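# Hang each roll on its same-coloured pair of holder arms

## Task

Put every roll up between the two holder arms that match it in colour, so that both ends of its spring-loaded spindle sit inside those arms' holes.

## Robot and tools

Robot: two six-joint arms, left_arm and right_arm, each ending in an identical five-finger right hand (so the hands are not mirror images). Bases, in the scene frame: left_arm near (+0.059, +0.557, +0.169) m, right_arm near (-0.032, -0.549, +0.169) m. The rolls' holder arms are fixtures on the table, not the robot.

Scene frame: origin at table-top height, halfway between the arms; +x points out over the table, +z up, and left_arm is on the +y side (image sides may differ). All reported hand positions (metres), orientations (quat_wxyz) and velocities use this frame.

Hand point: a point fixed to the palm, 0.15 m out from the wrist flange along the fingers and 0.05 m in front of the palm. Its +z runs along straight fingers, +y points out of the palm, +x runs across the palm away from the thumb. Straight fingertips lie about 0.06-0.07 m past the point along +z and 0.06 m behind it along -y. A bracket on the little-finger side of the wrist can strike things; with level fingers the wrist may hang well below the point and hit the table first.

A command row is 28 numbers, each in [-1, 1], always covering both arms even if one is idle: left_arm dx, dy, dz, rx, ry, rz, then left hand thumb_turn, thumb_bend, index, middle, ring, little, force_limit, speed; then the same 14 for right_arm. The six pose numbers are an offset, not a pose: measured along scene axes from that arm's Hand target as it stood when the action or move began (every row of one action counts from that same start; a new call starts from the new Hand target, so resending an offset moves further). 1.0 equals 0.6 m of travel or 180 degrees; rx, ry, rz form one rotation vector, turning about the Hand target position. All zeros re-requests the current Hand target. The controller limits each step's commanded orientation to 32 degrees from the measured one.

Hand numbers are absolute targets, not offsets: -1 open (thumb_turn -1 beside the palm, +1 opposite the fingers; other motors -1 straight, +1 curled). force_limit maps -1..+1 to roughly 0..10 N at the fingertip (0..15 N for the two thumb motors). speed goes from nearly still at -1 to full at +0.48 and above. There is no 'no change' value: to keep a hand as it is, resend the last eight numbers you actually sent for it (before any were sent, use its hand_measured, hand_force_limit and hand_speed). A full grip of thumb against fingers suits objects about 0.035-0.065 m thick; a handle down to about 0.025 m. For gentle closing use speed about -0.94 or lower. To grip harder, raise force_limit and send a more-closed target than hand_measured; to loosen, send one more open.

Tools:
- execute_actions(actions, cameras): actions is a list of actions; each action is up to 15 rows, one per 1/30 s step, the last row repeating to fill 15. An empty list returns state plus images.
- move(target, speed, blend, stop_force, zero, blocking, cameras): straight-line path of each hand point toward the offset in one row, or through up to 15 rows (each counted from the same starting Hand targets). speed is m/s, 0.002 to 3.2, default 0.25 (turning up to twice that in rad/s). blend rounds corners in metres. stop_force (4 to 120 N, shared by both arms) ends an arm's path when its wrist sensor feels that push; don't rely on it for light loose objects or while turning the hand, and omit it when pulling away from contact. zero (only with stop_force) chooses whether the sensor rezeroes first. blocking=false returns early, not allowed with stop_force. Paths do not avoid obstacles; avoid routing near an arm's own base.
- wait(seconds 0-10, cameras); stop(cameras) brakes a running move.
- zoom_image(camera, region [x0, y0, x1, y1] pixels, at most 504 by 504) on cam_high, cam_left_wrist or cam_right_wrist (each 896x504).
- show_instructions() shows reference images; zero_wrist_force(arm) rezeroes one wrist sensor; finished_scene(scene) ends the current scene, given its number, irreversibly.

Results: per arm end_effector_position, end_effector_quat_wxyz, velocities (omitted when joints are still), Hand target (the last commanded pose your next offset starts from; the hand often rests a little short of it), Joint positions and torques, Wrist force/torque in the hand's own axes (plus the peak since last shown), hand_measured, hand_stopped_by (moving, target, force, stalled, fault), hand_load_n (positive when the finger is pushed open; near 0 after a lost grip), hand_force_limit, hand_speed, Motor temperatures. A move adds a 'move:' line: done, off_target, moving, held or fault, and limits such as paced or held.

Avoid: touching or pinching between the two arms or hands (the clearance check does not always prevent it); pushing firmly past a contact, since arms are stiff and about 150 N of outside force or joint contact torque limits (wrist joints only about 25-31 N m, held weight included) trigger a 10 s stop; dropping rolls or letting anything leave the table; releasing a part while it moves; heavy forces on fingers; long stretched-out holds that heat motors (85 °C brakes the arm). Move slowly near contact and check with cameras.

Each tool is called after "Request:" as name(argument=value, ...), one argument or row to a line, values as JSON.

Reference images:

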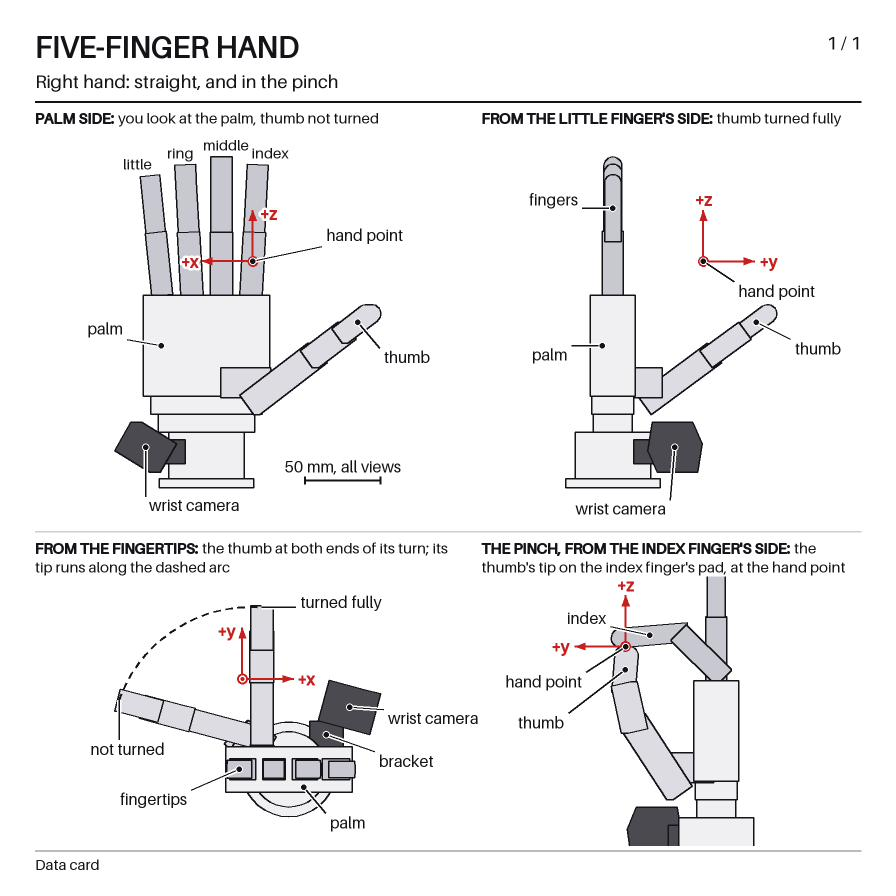

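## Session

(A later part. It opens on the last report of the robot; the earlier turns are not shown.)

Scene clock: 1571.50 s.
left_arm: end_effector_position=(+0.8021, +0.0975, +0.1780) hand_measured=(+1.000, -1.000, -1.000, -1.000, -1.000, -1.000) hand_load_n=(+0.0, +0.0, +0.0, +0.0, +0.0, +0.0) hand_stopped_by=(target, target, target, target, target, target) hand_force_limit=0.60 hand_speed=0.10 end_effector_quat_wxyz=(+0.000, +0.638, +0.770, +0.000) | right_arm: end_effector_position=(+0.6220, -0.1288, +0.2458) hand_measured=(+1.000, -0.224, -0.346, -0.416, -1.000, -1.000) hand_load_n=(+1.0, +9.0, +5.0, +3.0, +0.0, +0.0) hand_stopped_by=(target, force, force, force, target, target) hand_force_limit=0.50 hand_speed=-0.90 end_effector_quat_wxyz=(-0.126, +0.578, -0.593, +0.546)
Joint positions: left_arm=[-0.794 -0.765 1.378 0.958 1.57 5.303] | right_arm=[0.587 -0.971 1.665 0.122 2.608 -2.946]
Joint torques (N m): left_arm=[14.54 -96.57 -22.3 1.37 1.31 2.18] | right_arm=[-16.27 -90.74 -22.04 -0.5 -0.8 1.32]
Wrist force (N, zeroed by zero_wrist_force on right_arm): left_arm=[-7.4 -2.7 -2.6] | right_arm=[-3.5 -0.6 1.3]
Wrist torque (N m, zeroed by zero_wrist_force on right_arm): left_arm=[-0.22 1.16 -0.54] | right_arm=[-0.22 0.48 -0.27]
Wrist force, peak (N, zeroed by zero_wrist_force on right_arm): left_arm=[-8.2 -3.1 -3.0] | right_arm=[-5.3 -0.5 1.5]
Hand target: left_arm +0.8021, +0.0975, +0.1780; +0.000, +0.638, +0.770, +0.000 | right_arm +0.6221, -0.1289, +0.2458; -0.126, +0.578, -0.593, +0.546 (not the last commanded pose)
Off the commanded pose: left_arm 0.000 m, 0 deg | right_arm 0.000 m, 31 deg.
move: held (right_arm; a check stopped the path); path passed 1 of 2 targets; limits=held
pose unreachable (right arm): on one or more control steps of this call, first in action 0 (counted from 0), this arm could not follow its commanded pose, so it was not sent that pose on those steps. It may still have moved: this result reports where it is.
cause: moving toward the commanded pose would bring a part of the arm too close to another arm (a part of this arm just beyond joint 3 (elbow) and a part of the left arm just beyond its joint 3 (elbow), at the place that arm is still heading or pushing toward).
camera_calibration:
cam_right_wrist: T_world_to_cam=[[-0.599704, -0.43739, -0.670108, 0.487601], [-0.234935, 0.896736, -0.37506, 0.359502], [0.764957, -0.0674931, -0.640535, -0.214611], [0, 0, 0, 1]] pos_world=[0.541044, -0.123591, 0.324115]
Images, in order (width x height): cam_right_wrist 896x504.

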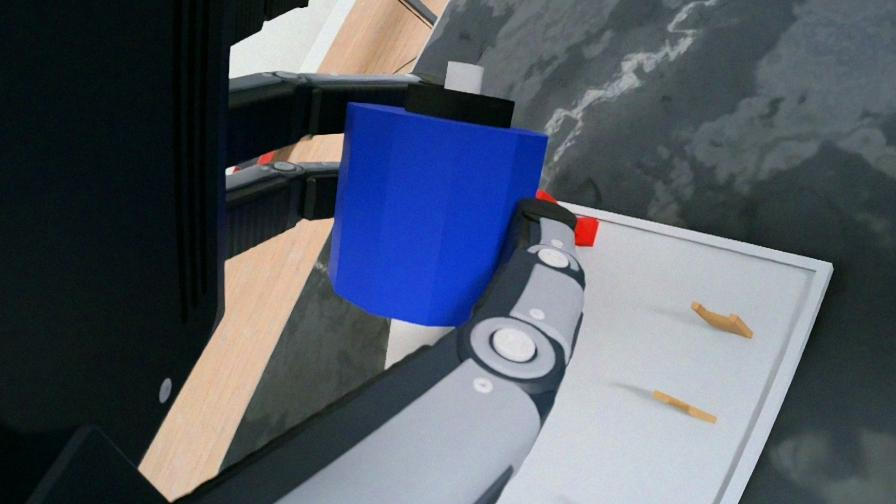

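Request:
move(
  target=[0,0,0,0,0,0,1,-1,-1,-1,-1,-1,0.6,0.1,0.04,0.14,-0.13,0.1505,-0.1019,0.1716,1,0.45,0.25,0.25,-1,-1,0.5,-0.9],
  speed=0.15,
  cameras=["all"],
)

Scene clock: 1582.63 s.
left_arm: end_effector_position=(+0.8021, +0.0975, +0.1780) hand_measured=(+1.000, -1.000, -1.000, -1.000, -1.000, -1.000) hand_load_n=(+0.0, -0.5, +0.0, +0.0, +0.0, +0.0) hand_stopped_by=(target, target, target, target, target, target) hand_force_limit=0.60 hand_speed=0.10 end_effector_quat_wxyz=(+0.000, +0.638, +0.770, +0.000) | right_arm: end_effector_position=(+0.6461, -0.0449, +0.1678) hand_measured=(+1.000, -0.224, -0.346, -0.416, -1.000, -1.000) hand_load_n=(+0.5, +9.0, +5.0, +3.0, -0.5, +0.0) hand_stopped_by=(target, force, force, force, target, target) hand_force_limit=0.50 hand_speed=-0.90 end_effector_quat_wxyz=(-0.486, +0.575, -0.502, +0.425)
Joint positions: left_arm=[-0.794 -0.765 1.378 0.958 1.57 5.303] | right_arm=[0.48 -1.035 2.054 -0.84 1.94 -3.078]
Joint torques (N m): left_arm=[10.45 -97.46 -23.04 1.28 1.15 1.66] | right_arm=[-16.9 -58.24 -14.99 -4.71 -2.15 1.63]
Wrist force (N, zeroed by zero_wrist_force on right_arm): left_arm=[-7.9 -3.0 -2.8] | right_arm=[-2.8 -0.9 1.1]
Wrist torque (N m, zeroed by zero_wrist_force on right_arm): left_arm=[-0.25 1.23 -0.57] | right_arm=[-0.29 0.41 -0.24]
Wrist force, peak (N, zeroed by zero_wrist_force on right_arm): left_arm=[-8.1 -3.1 -2.9] | right_arm=[-4.0 -0.5 1.5]
Hand target: left_arm +0.8021, +0.0975, +0.1780; +0.000, +0.638, +0.770, +0.000 | right_arm +0.6461, -0.0449, +0.1678; -0.486, +0.575, -0.502, +0.425
Off the commanded pose: left_arm 0.000 m, 0 deg | right_arm 0.000 m, 0 deg.
move: done
camera_calibration:
cam_left_wrist: T_world_to_cam=[[0.881466, 0.472155, -0.00938282, -0.75065], [0.404754, -0.745102, 0.530092, -0.346964], [0.243294, -0.471056, -0.847888, 0.119908], [0, 0, 0, 1]] pos_world=[0.772934, 0.152383, 0.278548]
cam_right_wrist: T_world_to_cam=[[-0.132135, -0.238275, -0.962167, 0.242364], [-0.627983, 0.771148, -0.104729, 0.463591], [0.766927, 0.590386, -0.251528, -0.314346], [0, 0, 0, 1]] pos_world=[0.564232, -0.114163, 0.202679]

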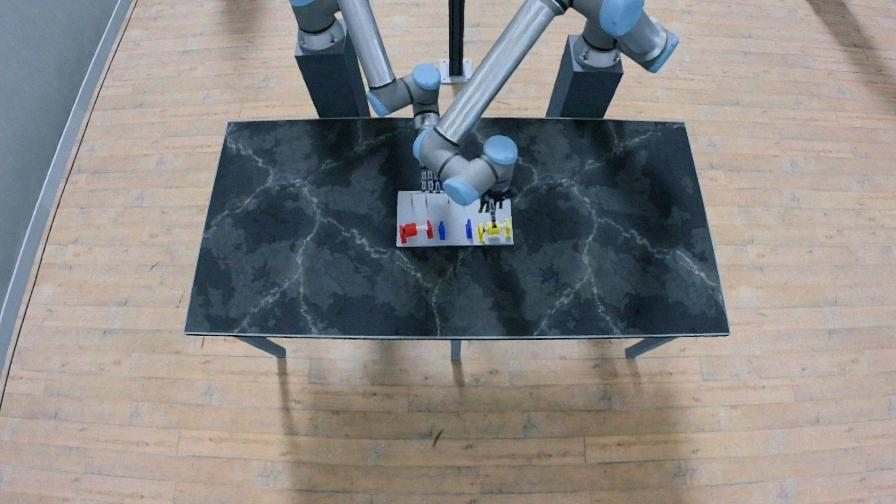

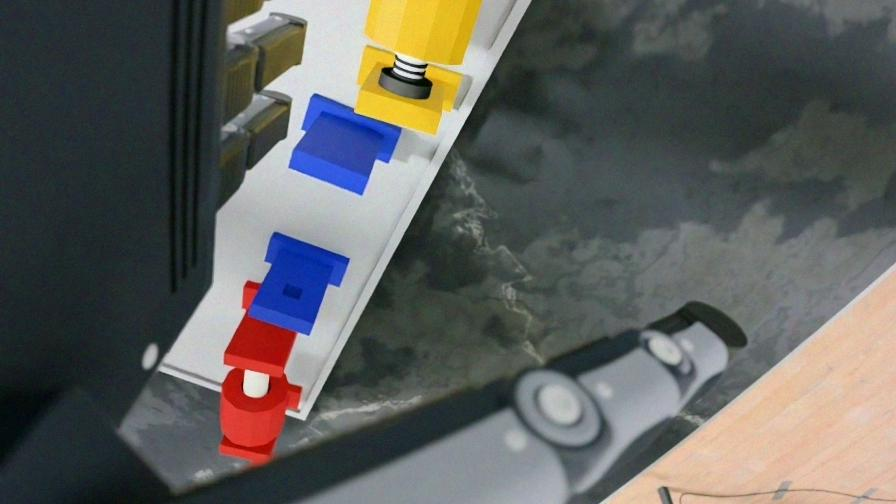

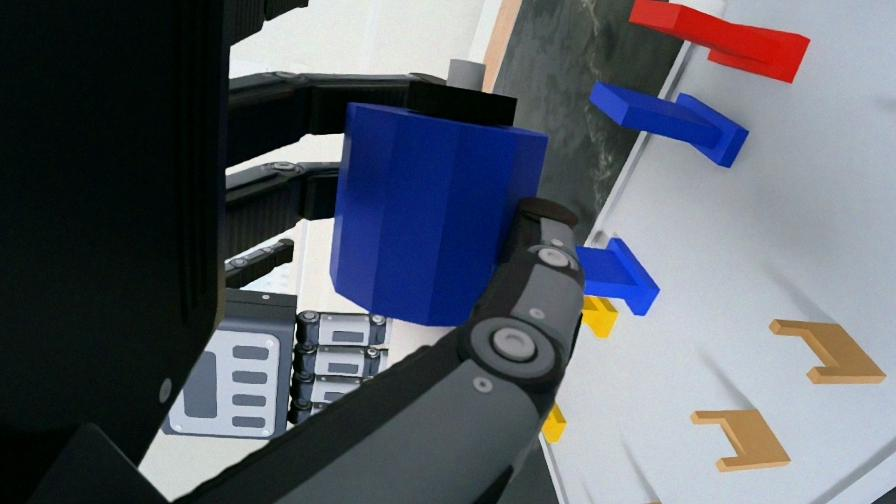

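Request:
move(
  target=[
    [0,0,0,0,0,0,1,-1,-1,-1,-1,-1,0.6,0.1,0.1148,0.0993,-0.08,0,0,0,1,0.45,0.25,0.25,-1,-1,0.5,-0.9],
    [0,0,0,0,0,0,1,-1,-1,-1,-1,-1,0.6,0.1,0.1353,0.0993,-0.2,0,0,0,1,0.45,0.25,0.25,-1,-1,0.5,-0.9],
  ],
  speed=0.12,
  cameras=["all"],
)

Scene clock: 1586.00 s.
left_arm: end_effector_position=(+0.8021, +0.0975, +0.1780) hand_measured=(+1.000, -1.000, -1.000, -1.000, -1.000, -1.000) hand_load_n=(+0.0, +0.0, +0.0, +0.0, +0.0, +0.0) hand_stopped_by=(target, target, target, target, target, target) hand_force_limit=0.60 hand_speed=0.10 end_effector_quat_wxyz=(+0.000, +0.638, +0.770, +0.000) | right_arm: end_effector_position=(+0.7272, +0.0147, +0.0479) hand_measured=(+1.000, -0.224, -0.346, -0.416, -1.000, -1.000) hand_load_n=(+1.0, +9.0, +5.0, +3.0, +0.0, +0.0) hand_stopped_by=(target, force, force, force, target, target) hand_force_limit=0.50 hand_speed=-0.90 end_effector_quat_wxyz=(-0.486, +0.575, -0.502, +0.425)
Joint positions: left_arm=[-0.794 -0.765 1.378 0.958 1.57 5.303] | right_arm=[0.498 -0.761 1.836 -0.894 1.957 -3.075]
Joint torques (N m): left_arm=[12.04 -98.21 -23.38 1.28 1.06 1.97] | right_arm=[-17.12 -73.45 -28.19 -4.69 -1.39 -1.37]
Wrist force (N, zeroed by zero_wrist_force on right_arm): left_arm=[-7.4 -2.6 -2.4] | right_arm=[-2.2 0.0 1.5]
Wrist torque (N m, zeroed by zero_wrist_force on right_arm): left_arm=[-0.22 1.16 -0.54] | right_arm=[-0.16 0.29 -0.32]
Wrist force, peak (N, zeroed by zero_wrist_force on right_arm): left_arm=[-8.0 -3.1 -2.8] | right_arm=[-3.6 -0.3 2.1]
Hand target: left_arm +0.8021, +0.0975, +0.1780; +0.000, +0.638, +0.770, +0.000 | right_arm +0.7272, +0.0147, +0.0478; -0.486, +0.575, -0.502, +0.425
Off the commanded pose: left_arm 0.000 m, 0 deg | right_arm 0.000 m, 0 deg.
move: done
camera_calibration:
cam_left_wrist: T_world_to_cam=[[0.881466, 0.472155, -0.00938282, -0.75065], [0.404754, -0.745102, 0.530092, -0.346964], [0.243294, -0.471056, -0.847888, 0.119908], [0, 0, 0, 1]] pos_world=[0.772934, 0.152383, 0.278548]
cam_right_wrist: T_world_to_cam=[[-0.132039, -0.238229, -0.962192, 0.151836], [-0.628086, 0.771066, -0.104718, 0.456141], [0.76686, 0.590512, -0.251439, -0.441787], [0, 0, 0, 1]] pos_world=[0.645333, -0.0546628, 0.0827793]

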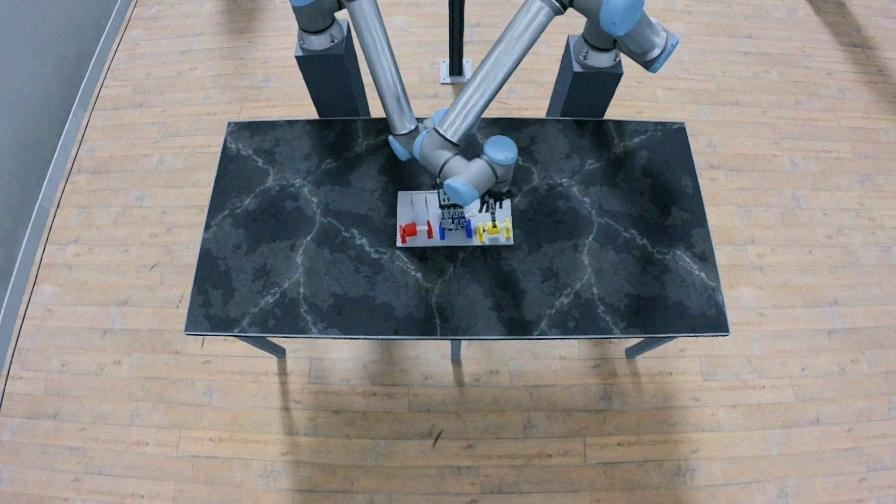

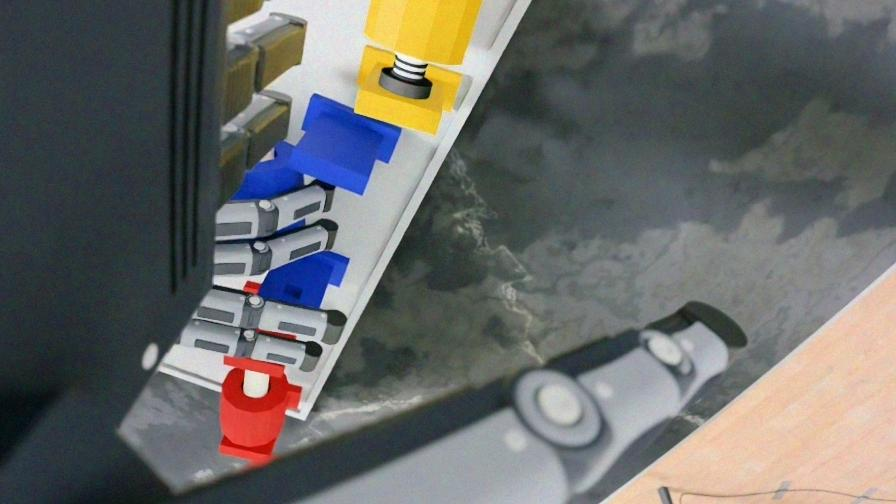

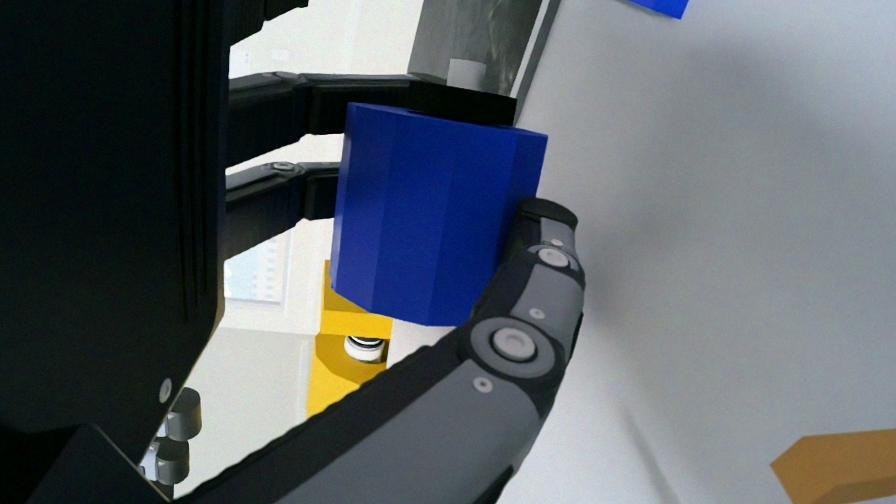

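Request:
move(
  target=[0,0,0,0,0,0,1,-1,-1,-1,-1,-1,0.6,0.1,0.0255,-0.022,0,0,0,0,1,0.45,0.25,0.25,-1,-1,0.5,-0.9],
  speed=0.03,
  stop_force=6,
  cameras=["cam_left_wrist","cam_right_wrist"],
)

Request:
zoom_image(
  camera="cam_right_wrist",
  region=[330, 0, 730, 225],
)

Scene clock: 1588.47 s.
left_arm: end_effector_position=(+0.8021, +0.0975, +0.1780) hand_measured=(+1.000, -1.000, -1.000, -1.000, -1.000, -1.000) hand_load_n=(+0.0, +0.0, +0.0, +0.0, +0.0, +0.0) hand_stopped_by=(target, target, target, target, target, target) hand_force_limit=0.60 hand_speed=0.10 end_effector_quat_wxyz=(+0.000, +0.638, +0.770, +0.000) | right_arm: end_effector_position=(+0.7425, +0.0015, +0.0478) hand_measured=(+1.000, -0.224, -0.346, -0.416, -1.000, -1.000) hand_load_n=(+1.0, +9.5, +5.0, +3.0, +0.0, +0.0) hand_stopped_by=(target, force, force, force, target, target) hand_force_limit=0.50 hand_speed=-0.90 end_effector_quat_wxyz=(-0.486, +0.575, -0.502, +0.425)
Joint positions: left_arm=[-0.794 -0.765 1.378 0.958 1.57 5.303] | right_arm=[0.471 -0.76 1.832 -0.894 1.93 -3.08]
Joint torques (N m): left_arm=[10.69 -97.07 -22.83 1.7 1.01 2.04] | right_arm=[-17.91 -75.61 -29.64 0.94 -2.02 -1.41]
Wrist force (N, zeroed by zero_wrist_force on right_arm): left_arm=[-7.7 -3.3 -2.7] | right_arm=[-3.0 -0.4 1.5]
Wrist torque (N m, zeroed by zero_wrist_force on right_arm): left_arm=[-0.31 1.20 -0.57] | right_arm=[-0.22 0.40 -0.39]
Wrist force, peak (N, zeroed by zero_wrist_force on right_arm): left_arm=[-8.1 -3.0 -2.9] | right_arm=[-3.5 -0.3 1.3]
Hand target: left_arm +0.8021, +0.0975, +0.1780; +0.000, +0.638, +0.770, +0.000 | right_arm +0.7425, +0.0015, +0.0478; -0.486, +0.575, -0.502, +0.425
Off the commanded pose: left_arm 0.000 m, 0 deg | right_arm 0.000 m, 0 deg.
move: done
camera_calibration:
cam_left_wrist: T_world_to_cam=[[0.881466, 0.472155, -0.00938282, -0.75065], [0.404754, -0.745102, 0.530092, -0.346964], [0.243294, -0.471056, -0.847888, 0.119908], [0, 0, 0, 1]] pos_world=[0.772934, 0.152383, 0.278548]
cam_right_wrist: T_world_to_cam=[[-0.132039, -0.238229, -0.962192, 0.150616], [-0.628086, 0.771066, -0.104718, 0.475919], [0.76686, 0.590512, -0.251439, -0.44575], [0, 0, 0, 1]] pos_world=[0.660633, -0.0678628, 0.0826793]
Images, in order (width x height): cam_left_wrist 896x504, cam_right_wrist 896x504.

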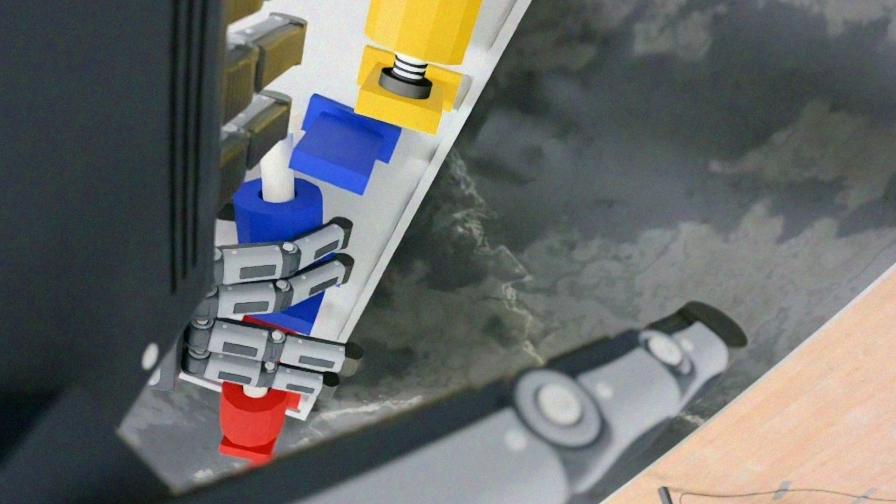

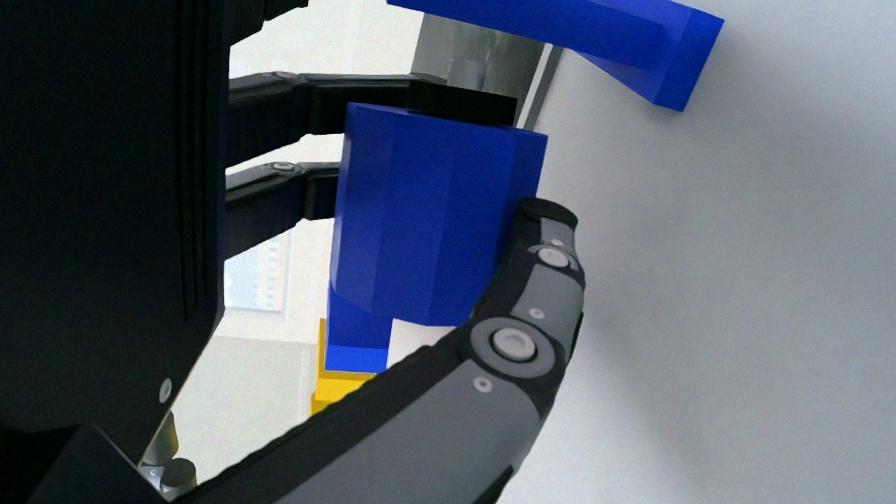

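Scaled by 1.260 from the camera's 896x504 image, which has a finer 1280x720 frame.

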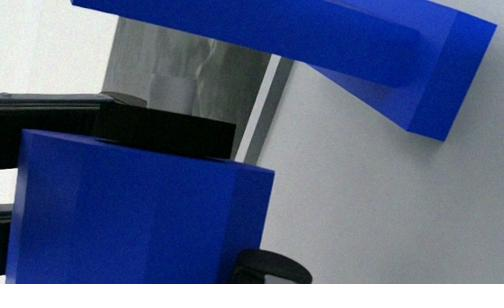

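Request:
move(
  target=[0,0,0,0,0,0,1,-1,-1,-1,-1,-1,0.6,0.1,0.01165,0.0007,0,0,0,0,1,0.45,0.25,0.25,-1,-1,0.5,-0.9],
  speed=0.02,
  cameras=["cam_right_wrist"],
)

Request:
zoom_image(
  camera="cam_right_wrist",
  region=[330, 0, 730, 225],
)

Scene clock: 1591.37 s.
left_arm: end_effector_position=(+0.8021, +0.0975, +0.1780) hand_measured=(+1.000, -1.000, -1.000, -1.000, -1.000, -1.000) hand_load_n=(+0.0, +0.0, +0.0, +0.0, +0.0, +0.0) hand_stopped_by=(target, target, target, target, target, target) hand_force_limit=0.60 hand_speed=0.10 end_effector_quat_wxyz=(+0.000, +0.638, +0.770, +0.000) | right_arm: end_effector_position=(+0.7494, +0.0019, +0.0478) hand_measured=(+1.000, -0.224, -0.346, -0.416, -1.000, -1.000) hand_load_n=(+0.5, +9.0, +5.0, +3.0, +0.0, +0.0) hand_stopped_by=(target, force, force, force, target, target) hand_force_limit=0.50 hand_speed=-0.90 end_effector_quat_wxyz=(-0.486, +0.575, -0.502, +0.425)
Joint positions: left_arm=[-0.794 -0.765 1.378 0.958 1.57 5.303] | right_arm=[0.467 -0.755 1.821 -0.887 1.926 -3.081]
Joint torques (N m): left_arm=[12.1 -97.87 -23.27 1.74 1.17 2.14] | right_arm=[-16.97 -73.63 -31.14 0.92 -1.65 -1.49]
Wrist force (N, zeroed by zero_wrist_force on right_arm): left_arm=[-8.0 -2.9 -2.6] | right_arm=[-3.7 -0.2 0.3]
Wrist torque (N m, zeroed by zero_wrist_force on right_arm): left_arm=[-0.26 1.25 -0.58] | right_arm=[-0.16 0.39 -0.40]
Wrist force, peak (N, zeroed by zero_wrist_force on right_arm): left_arm=[-8.1 -2.7 -3.1] | right_arm=[-3.9 -0.3 0.5]
Hand target: left_arm +0.8021, +0.0975, +0.1780; +0.000, +0.638, +0.770, +0.000 | right_arm +0.7495, +0.0019, +0.0478; -0.486, +0.575, -0.502, +0.425
Off the commanded pose: left_arm 0.000 m, 0 deg | right_arm 0.000 m, 0 deg.
move: done
camera_calibration:
cam_right_wrist: T_world_to_cam=[[-0.132039, -0.238229, -0.962192, 0.151635], [-0.628086, 0.771066, -0.104718, 0.480007], [0.76686, 0.590512, -0.251439, -0.451354], [0, 0, 0, 1]] pos_world=[0.667633, -0.0674628, 0.0826793]
Images, in order (width x height): cam_right_wrist 896x504.

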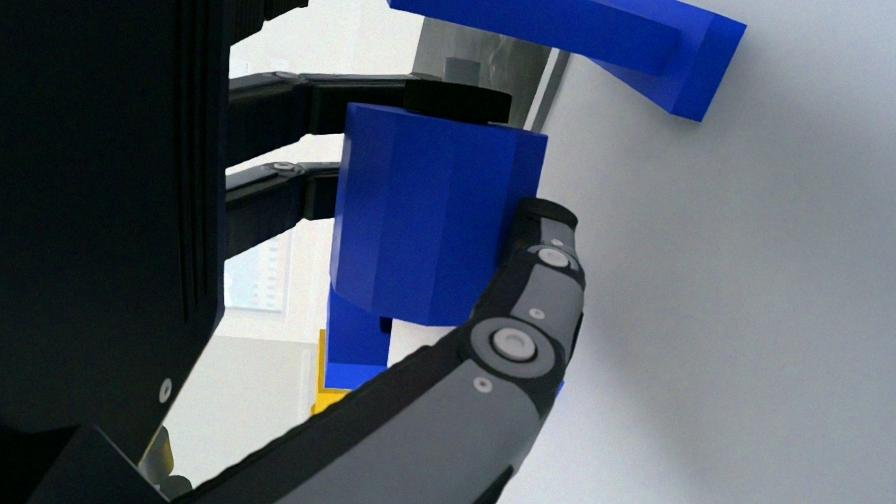

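Scaled by 1.260 from the camera's 896x504 image, which has a finer 1280x720 frame.

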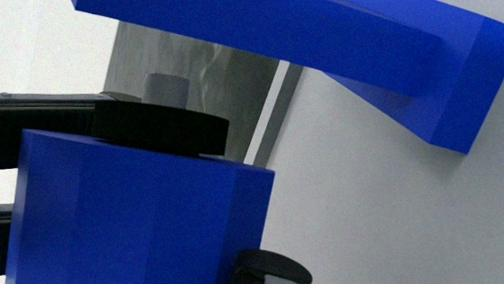

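Request:
move(
  target=[0,0,0,0,0,0,1,-1,-1,-1,-1,-1,0.6,0.1,0.0096,-0.0213,0,0,0,0,1,0.45,0.25,0.25,-1,-1,0.5,-0.9],
  speed=0.008,
  stop_force=4,
  cameras=["cam_left_wrist","cam_right_wrist"],
)

Request:
zoom_image(
  camera="cam_right_wrist",
  region=[330, 0, 730, 225],
)

Scene clock: 1594.10 s.
left_arm: end_effector_position=(+0.8021, +0.0975, +0.1780) hand_measured=(+1.000, -1.000, -1.000, -1.000, -1.000, -1.000) hand_load_n=(+0.0, +0.0, +0.0, +0.0, +0.0, +0.0) hand_stopped_by=(target, target, target, target, target, target) hand_force_limit=0.60 hand_speed=0.10 end_effector_quat_wxyz=(+0.000, +0.638, +0.770, +0.000) | right_arm: end_effector_position=(+0.7519, -0.0035, +0.0478) hand_measured=(+1.000, -0.224, -0.346, -0.416, -1.000, -1.000) hand_load_n=(+1.0, +9.0, +5.0, +2.5, +0.0, +0.0) hand_stopped_by=(target, force, force, force, target, target) hand_force_limit=0.50 hand_speed=-0.90 end_effector_quat_wxyz=(-0.486, +0.575, -0.502, +0.425)
Joint positions: left_arm=[-0.794 -0.765 1.378 0.958 1.57 5.303] | right_arm=[0.458 -0.757 1.824 -0.89 1.918 -3.082]
Joint torques (N m): left_arm=[11.14 -98.63 -23.56 1.85 0.86 1.98] | right_arm=[17.55 -74.68 -29.69 -0.01 2.66 1.72]
Wrist force (N, zeroed by zero_wrist_force on right_arm): left_arm=[-7.6 -3.2 -2.8] | right_arm=[-5.4 -0.2 0.6]
Wrist torque (N m, zeroed by zero_wrist_force on right_arm): left_arm=[-0.28 1.19 -0.56] | right_arm=[-0.26 0.31 -0.43]
Wrist force, peak (N, zeroed by zero_wrist_force on right_arm): left_arm=[-8.2 -3.0 -2.9] | right_arm=[-8.6 0.5 -0.1]
Hand target: left_arm +0.8021, +0.0975, +0.1780; +0.000, +0.638, +0.770, +0.000 | right_arm +0.7519, -0.0034, +0.0478; -0.486, +0.575, -0.502, +0.425 (not the last commanded pose)
Off the commanded pose: left_arm 0.000 m, 0 deg | right_arm 0.008 m, 0 deg.
move: contact (right_arm)
camera_calibration:
cam_left_wrist: T_world_to_cam=[[0.881466, 0.472155, -0.00938282, -0.75065], [0.404754, -0.745102, 0.530092, -0.346964], [0.243294, -0.471056, -0.847888, 0.119908], [0, 0, 0, 1]] pos_world=[0.772934, 0.152383, 0.278548]
cam_right_wrist: T_world_to_cam=[[-0.132021, -0.238214, -0.962198, 0.150679], [-0.628144, 0.771021, -0.104698, 0.485635], [0.766815, 0.590576, -0.251424, -0.450032], [0, 0, 0, 1]] pos_world=[0.670033, -0.0727628, 0.0826792]
Images, in order (width x height): cam_left_wrist 896x504, cam_right_wrist 896x504.

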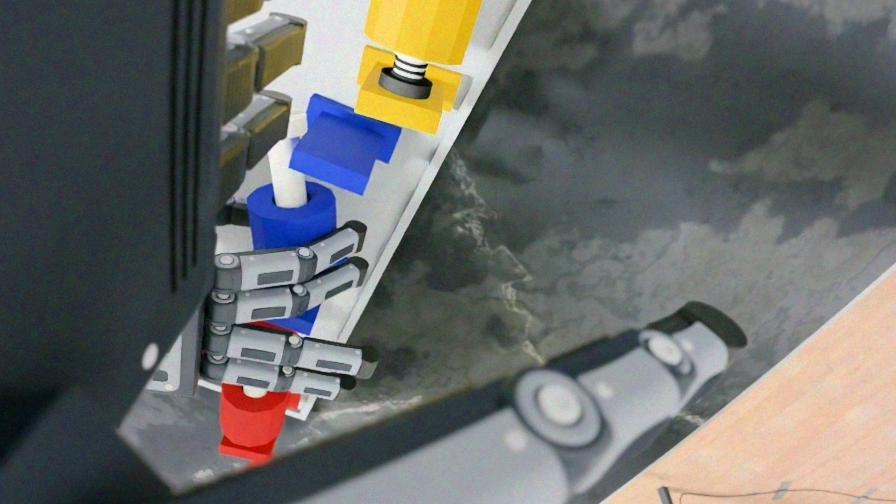

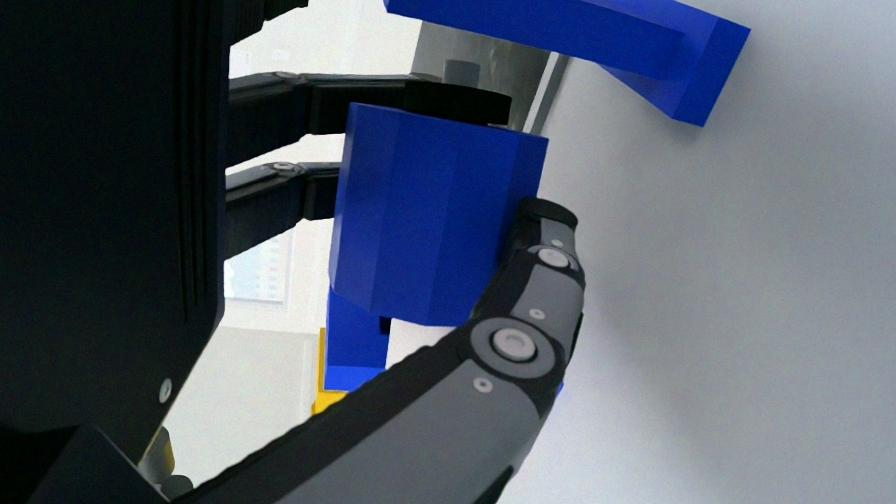

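Scaled by 1.260 from the camera's 896x504 image, which has a finer 1280x720 frame.

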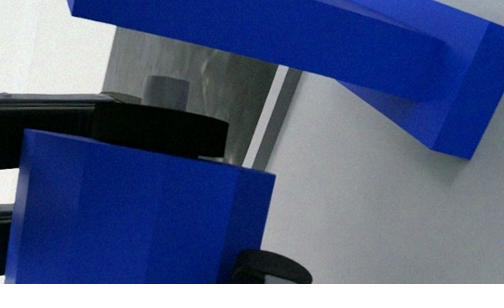

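Request:
zoom_image(
  camera="cam_left_wrist",
  region=[220, 80, 420, 230],
)

Scaled by 2.520 from the camera's 896x504 image, which has a finer 1280x720 frame.

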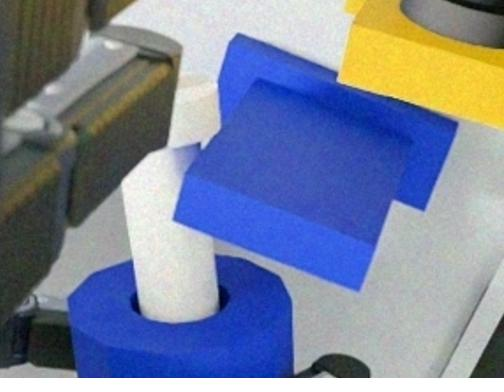

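Request:
move(
  target=[
    [0,0,0,0,0,0,1,-1,-1,-1,-1,-1,0.6,0.1,-0.0042,0.0092,0,0,0,0,1,0.45,0.25,0.25,-1,-1,0.5,-0.9],
    [0,0,0,0,0,0,1,-1,-1,-1,-1,-1,0.6,0.1,-0.0177,0.006,0,0,0,0.0167,1,0.45,0.25,0.25,-1,-1,0.5,-0.9],
  ],
  speed=0.03,
  cameras=["cam_left_wrist","cam_right_wrist"],
)

Request:
zoom_image(
  camera="cam_right_wrist",
  region=[330, 0, 730, 225],
)

Request:
zoom_image(
  camera="cam_left_wrist",
  region=[220, 80, 420, 230],
)

Scene clock: 1603.97 s.
left_arm: end_effector_position=(+0.8021, +0.0975, +0.1780) hand_measured=(+1.000, -1.000, -1.000, -1.000, -1.000, -1.000) hand_load_n=(+0.0, +0.0, +0.0, +0.0, +0.0, +0.0) hand_stopped_by=(target, target, target, target, target, target) hand_force_limit=0.60 hand_speed=0.10 end_effector_quat_wxyz=(+0.000, +0.638, +0.770, +0.000) | right_arm: end_effector_position=(+0.7413, +0.0002, +0.0478) hand_measured=(+1.000, -0.224, -0.346, -0.416, -1.000, -1.000) hand_load_n=(+0.5, +9.0, +5.0, +2.5, +0.0, +0.0) hand_stopped_by=(target, force, force, force, target, target) hand_force_limit=0.50 hand_speed=-0.90 end_effector_quat_wxyz=(-0.497, +0.588, -0.487, +0.412)
Joint positions: left_arm=[-0.794 -0.765 1.378 0.958 1.57 5.303] | right_arm=[0.451 -0.767 1.85 -0.909 1.859 -3.093]
Joint torques (N m): left_arm=[11.06 -95.11 -23.11 1.45 1.01 1.78] | right_arm=[-16.46 -90.78 -12.24 -5.55 -2.04 -1.49]
Wrist force (N, zeroed by zero_wrist_force on right_arm): left_arm=[-7.8 -3.2 -2.7] | right_arm=[-2.6 -0.4 1.3]
Wrist torque (N m, zeroed by zero_wrist_force on right_arm): left_arm=[-0.29 1.21 -0.57] | right_arm=[-0.21 0.33 -0.39]
Wrist force, peak (N, zeroed by zero_wrist_force on right_arm): left_arm=[-7.8 -3.1 -3.2] | right_arm=[-6.1 -0.2 0.8]
Hand target: left_arm +0.8021, +0.0975, +0.1780; +0.000, +0.638, +0.770, +0.000 | right_arm +0.7413, +0.0002, +0.0478; -0.497, +0.588, -0.487, +0.412
Off the commanded pose: left_arm 0.000 m, 0 deg | right_arm 0.000 m, 0 deg.
move: done
camera_calibration:
cam_left_wrist: T_world_to_cam=[[0.881466, 0.472155, -0.00938282, -0.75065], [0.404754, -0.745102, 0.530092, -0.346964], [0.243294, -0.471056, -0.847888, 0.119908], [0, 0, 0, 1]] pos_world=[0.772934, 0.152383, 0.278548]
cam_right_wrist: T_world_to_cam=[[-0.119386, -0.244807, -0.962194, 0.140788], [-0.667578, 0.737139, -0.104716, 0.505419], [0.734906, 0.629838, -0.251432, -0.420437], [0, 0, 0, 1]] pos_world=[0.663197, -0.0732914, 0.0826793]
Images, in order (width x height): cam_left_wrist 896x504, cam_right_wrist 896x504.

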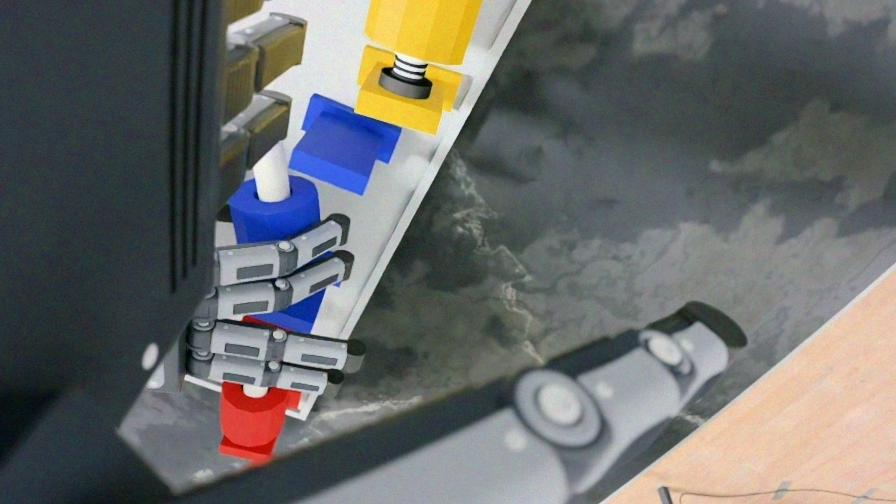

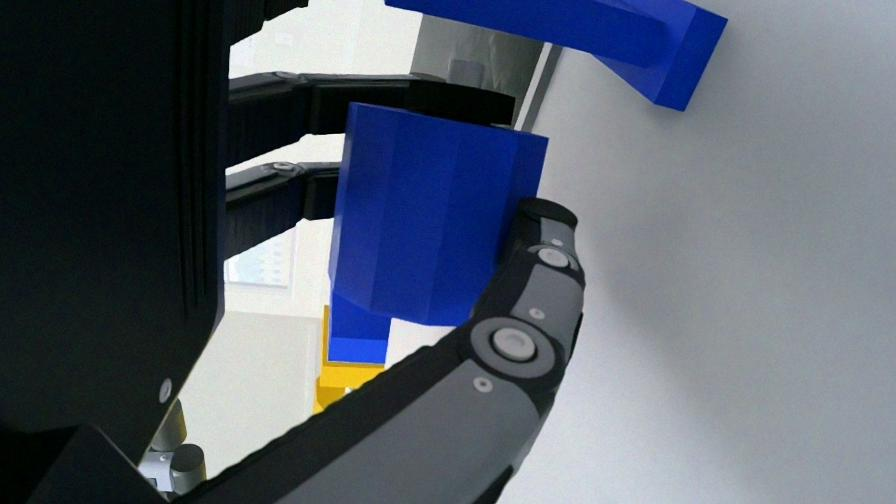

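Scaled by 1.260 from the camera's 896x504 image, which has a finer 1280x720 frame.

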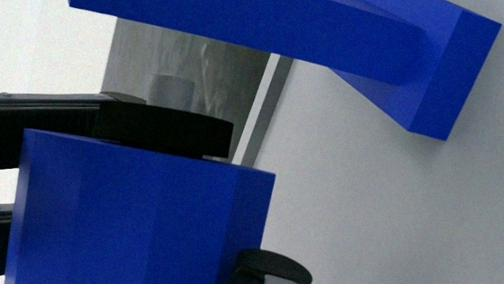

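Scaled by 2.520 from the camera's 896x504 image, which has a finer 1280x720 frame.

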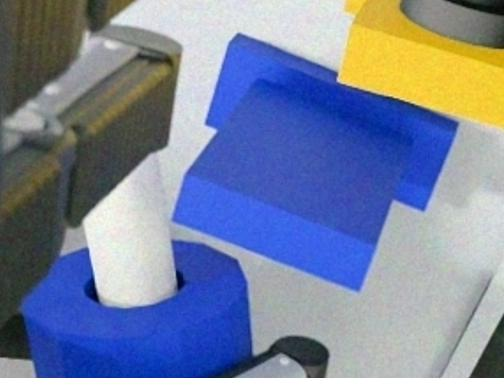

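Request:
move(
  target=[0,0,0,0,0,0,1,-1,-1,-1,-1,-1,0.6,0.1,0.0107,-0.0207,0,0,0,0,1,0.45,0.25,0.25,-1,-1,0.5,-0.9],
  speed=0.008,
  stop_force=4,
  cameras=["cam_left_wrist","cam_right_wrist"],
)

Request:
zoom_image(
  camera="cam_right_wrist",
  region=[330, 0, 730, 225],
)

Request:
zoom_image(
  camera="cam_left_wrist",
  region=[220, 80, 420, 230],
)

Scene clock: 1607.23 s.
left_arm: end_effector_position=(+0.8021, +0.0975, +0.1780) hand_measured=(+1.000, -1.000, -1.000, -1.000, -1.000, -1.000) hand_load_n=(+0.0, +0.0, +0.0, +0.0, +0.0, -0.5) hand_stopped_by=(target, target, target, target, target, target) hand_force_limit=0.60 hand_speed=0.10 end_effector_quat_wxyz=(+0.000, +0.638, +0.770, +0.000) | right_arm: end_effector_position=(+0.7477, -0.0123, +0.0478) hand_measured=(+1.000, -0.224, -0.346, -0.416, -1.000, -1.000) hand_load_n=(+0.5, +9.0, +5.0, +3.0, +0.0, +0.0) hand_stopped_by=(target, force, force, force, target, target) hand_force_limit=0.50 hand_speed=-0.90 end_effector_quat_wxyz=(-0.497, +0.588, -0.487, +0.412)
Joint positions: left_arm=[-0.794 -0.765 1.378 0.958 1.57 5.303] | right_arm=[0.431 -0.77 1.858 -0.915 1.839 -3.097]
Joint torques (N m): left_arm=[10.08 -98.34 -23 1.86 0.85 1.76] | right_arm=[-18.08 -90.11 -12.6 -5.01 -1.91 -1.97]
Wrist force (N, zeroed by zero_wrist_force on right_arm): left_arm=[-7.8 -2.7 -2.9] | right_arm=[-2.7 -0.2 1.3]
Wrist torque (N m, zeroed by zero_wrist_force on right_arm): left_arm=[-0.20 1.22 -0.56] | right_arm=[-0.19 0.31 -0.25]
Wrist force, peak (N, zeroed by zero_wrist_force on right_arm): left_arm=[-8.0 -3.2 -2.6] | right_arm=[-3.6 -0.4 1.4]
Hand target: left_arm +0.8021, +0.0975, +0.1780; +0.000, +0.638, +0.770, +0.000 | right_arm +0.7477, -0.0123, +0.0478; -0.497, +0.588, -0.487, +0.412
Off the commanded pose: left_arm 0.000 m, 0 deg | right_arm 0.000 m, 0 deg.
move: done
camera_calibration:
cam_left_wrist: T_world_to_cam=[[0.881466, 0.472155, -0.00938282, -0.75065], [0.404754, -0.745102, 0.530092, -0.346964], [0.243294, -0.471056, -0.847888, 0.119908], [0, 0, 0, 1]] pos_world=[0.772934, 0.152383, 0.278548]
cam_right_wrist: T_world_to_cam=[[-0.119352, -0.244825, -0.962193, 0.138467], [-0.667686, 0.737041, -0.104716, 0.51897], [0.734813, 0.629945, -0.251434, -0.417197], [0, 0, 0, 1]] pos_world=[0.669597, -0.0857912, 0.0826793]
Images, in order (width x height): cam_left_wrist 896x504, cam_right_wrist 896x504.

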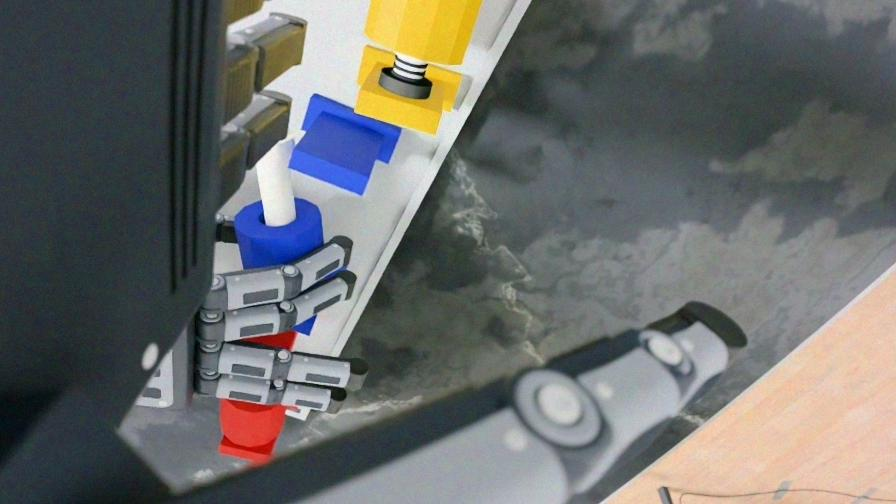

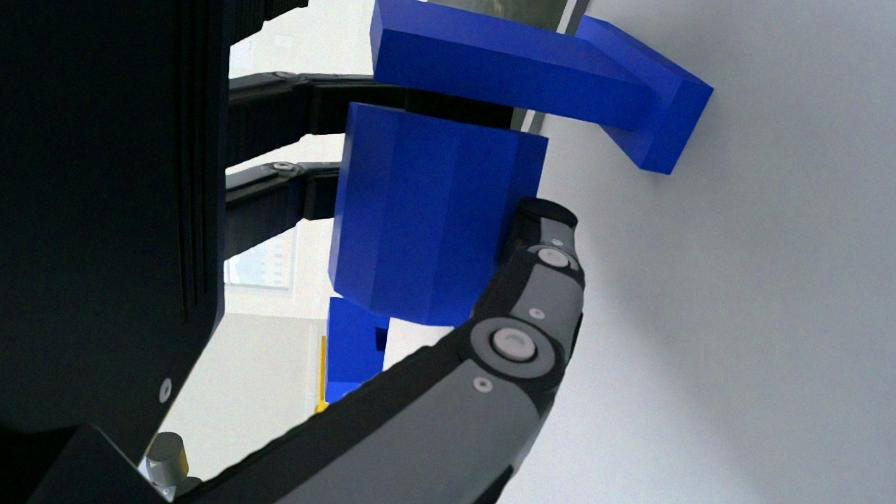

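Scaled by 1.260 from the camera's 896x504 image, which has a finer 1280x720 frame.

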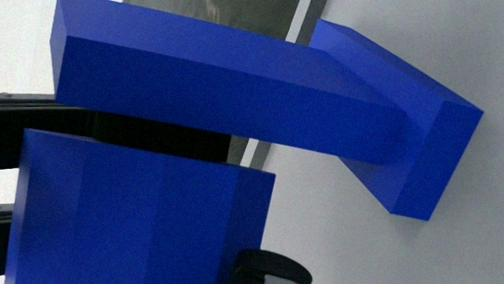

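Scaled by 2.520 from the camera's 896x504 image, which has a finer 1280x720 frame.

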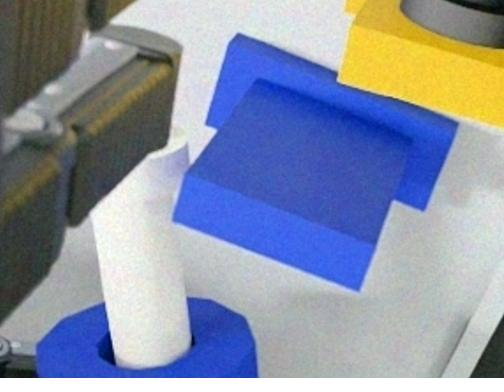

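Request:
move(
  target=[0,0,0,0,0,0,1,-1,-1,-1,-1,-1,0.6,0.1,0.0076,-0.0148,0,0,0,0,1,0.45,0.25,0.25,-1,-1,0.5,-0.9],
  speed=0.008,
  stop_force=4,
  cameras=["cam_left_wrist","cam_right_wrist"],
)

Request:
zoom_image(
  camera="cam_right_wrist",
  region=[330, 0, 730, 225],
)

Request:
zoom_image(
  camera="cam_left_wrist",
  region=[220, 80, 420, 230],
)

Scene clock: 1609.97 s.
left_arm: end_effector_position=(+0.8021, +0.0975, +0.1780) hand_measured=(+1.000, -1.000, -1.000, -1.000, -1.000, -1.000) hand_load_n=(+0.0, +0.0, +0.0, +0.0, +0.0, +0.0) hand_stopped_by=(target, target, target, target, target, target) hand_force_limit=0.60 hand_speed=0.10 end_effector_quat_wxyz=(+0.000, +0.638, +0.770, +0.000) | right_arm: end_effector_position=(+0.7511, -0.0188, +0.0478) hand_measured=(+1.000, -0.224, -0.346, -0.414, -1.000, -1.000) hand_load_n=(+1.0, +7.0, +6.0, +0.5, +0.0, +0.0) hand_stopped_by=(target, force, force, force, target, target) hand_force_limit=0.50 hand_speed=-0.90 end_effector_quat_wxyz=(-0.497, +0.588, -0.487, +0.412)
Joint positions: left_arm=[-0.794 -0.765 1.378 0.958 1.57 5.303] | right_arm=[0.42 -0.771 1.861 -0.917 1.829 -3.099]
Joint torques (N m): left_arm=[10.34 -97.76 -23.44 1.63 0.78 1.98] | right_arm=[17.46 -72.05 -27.13 0.33 3.49 1.42]
Wrist force (N, zeroed by zero_wrist_force on right_arm): left_arm=[-7.6 -2.8 -2.7] | right_arm=[-6.5 -0.5 2.6]
Wrist torque (N m, zeroed by zero_wrist_force on right_arm): left_arm=[-0.23 1.19 -0.54] | right_arm=[-0.27 0.33 -0.31]
Wrist force, peak (N, zeroed by zero_wrist_force on right_arm): left_arm=[-7.9 -3.3 -2.9] | right_arm=[-8.1 -0.7 2.2]
Hand target: left_arm +0.8021, +0.0975, +0.1780; +0.000, +0.638, +0.770, +0.000 | right_arm +0.7511, -0.0188, +0.0478; -0.497, +0.588, -0.487, +0.412 (not the last commanded pose)
Off the commanded pose: left_arm 0.000 m, 0 deg | right_arm 0.003 m, 0 deg.
move: contact (right_arm)
camera_calibration:
cam_left_wrist: T_world_to_cam=[[0.881466, 0.472155, -0.00938282, -0.75065], [0.404754, -0.745102, 0.530092, -0.346964], [0.243294, -0.471056, -0.847888, 0.119908], [0, 0, 0, 1]] pos_world=[0.772934, 0.152383, 0.278548]
cam_right_wrist: T_world_to_cam=[[-0.119352, -0.244825, -0.962193, 0.137282], [-0.667686, 0.737041, -0.104716, 0.526031], [0.734813, 0.629945, -0.251434, -0.4156], [0, 0, 0, 1]] pos_world=[0.672997, -0.0922912, 0.0826793]
Images, in order (width x height): cam_left_wrist 896x504, cam_right_wrist 896x504.

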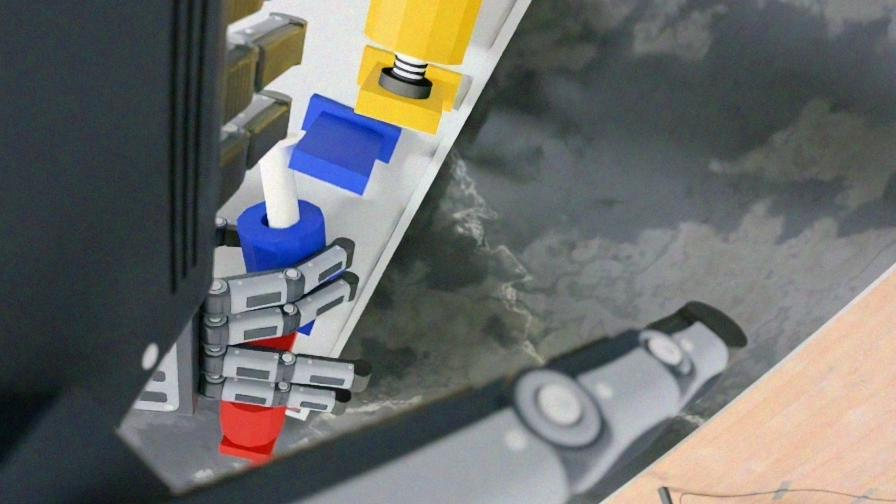

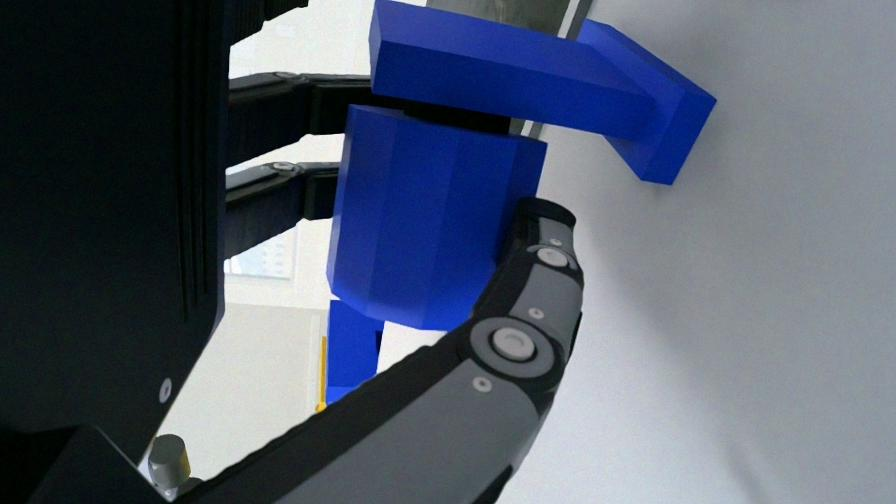

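Scaled by 1.260 from the camera's 896x504 image, which has a finer 1280x720 frame.

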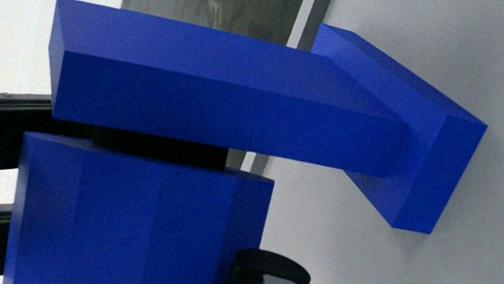

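Scaled by 2.520 from the camera's 896x504 image, which has a finer 1280x720 frame.

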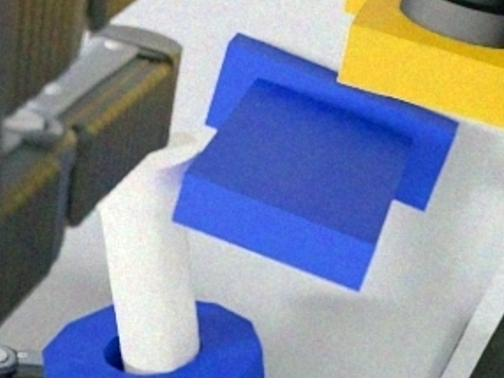

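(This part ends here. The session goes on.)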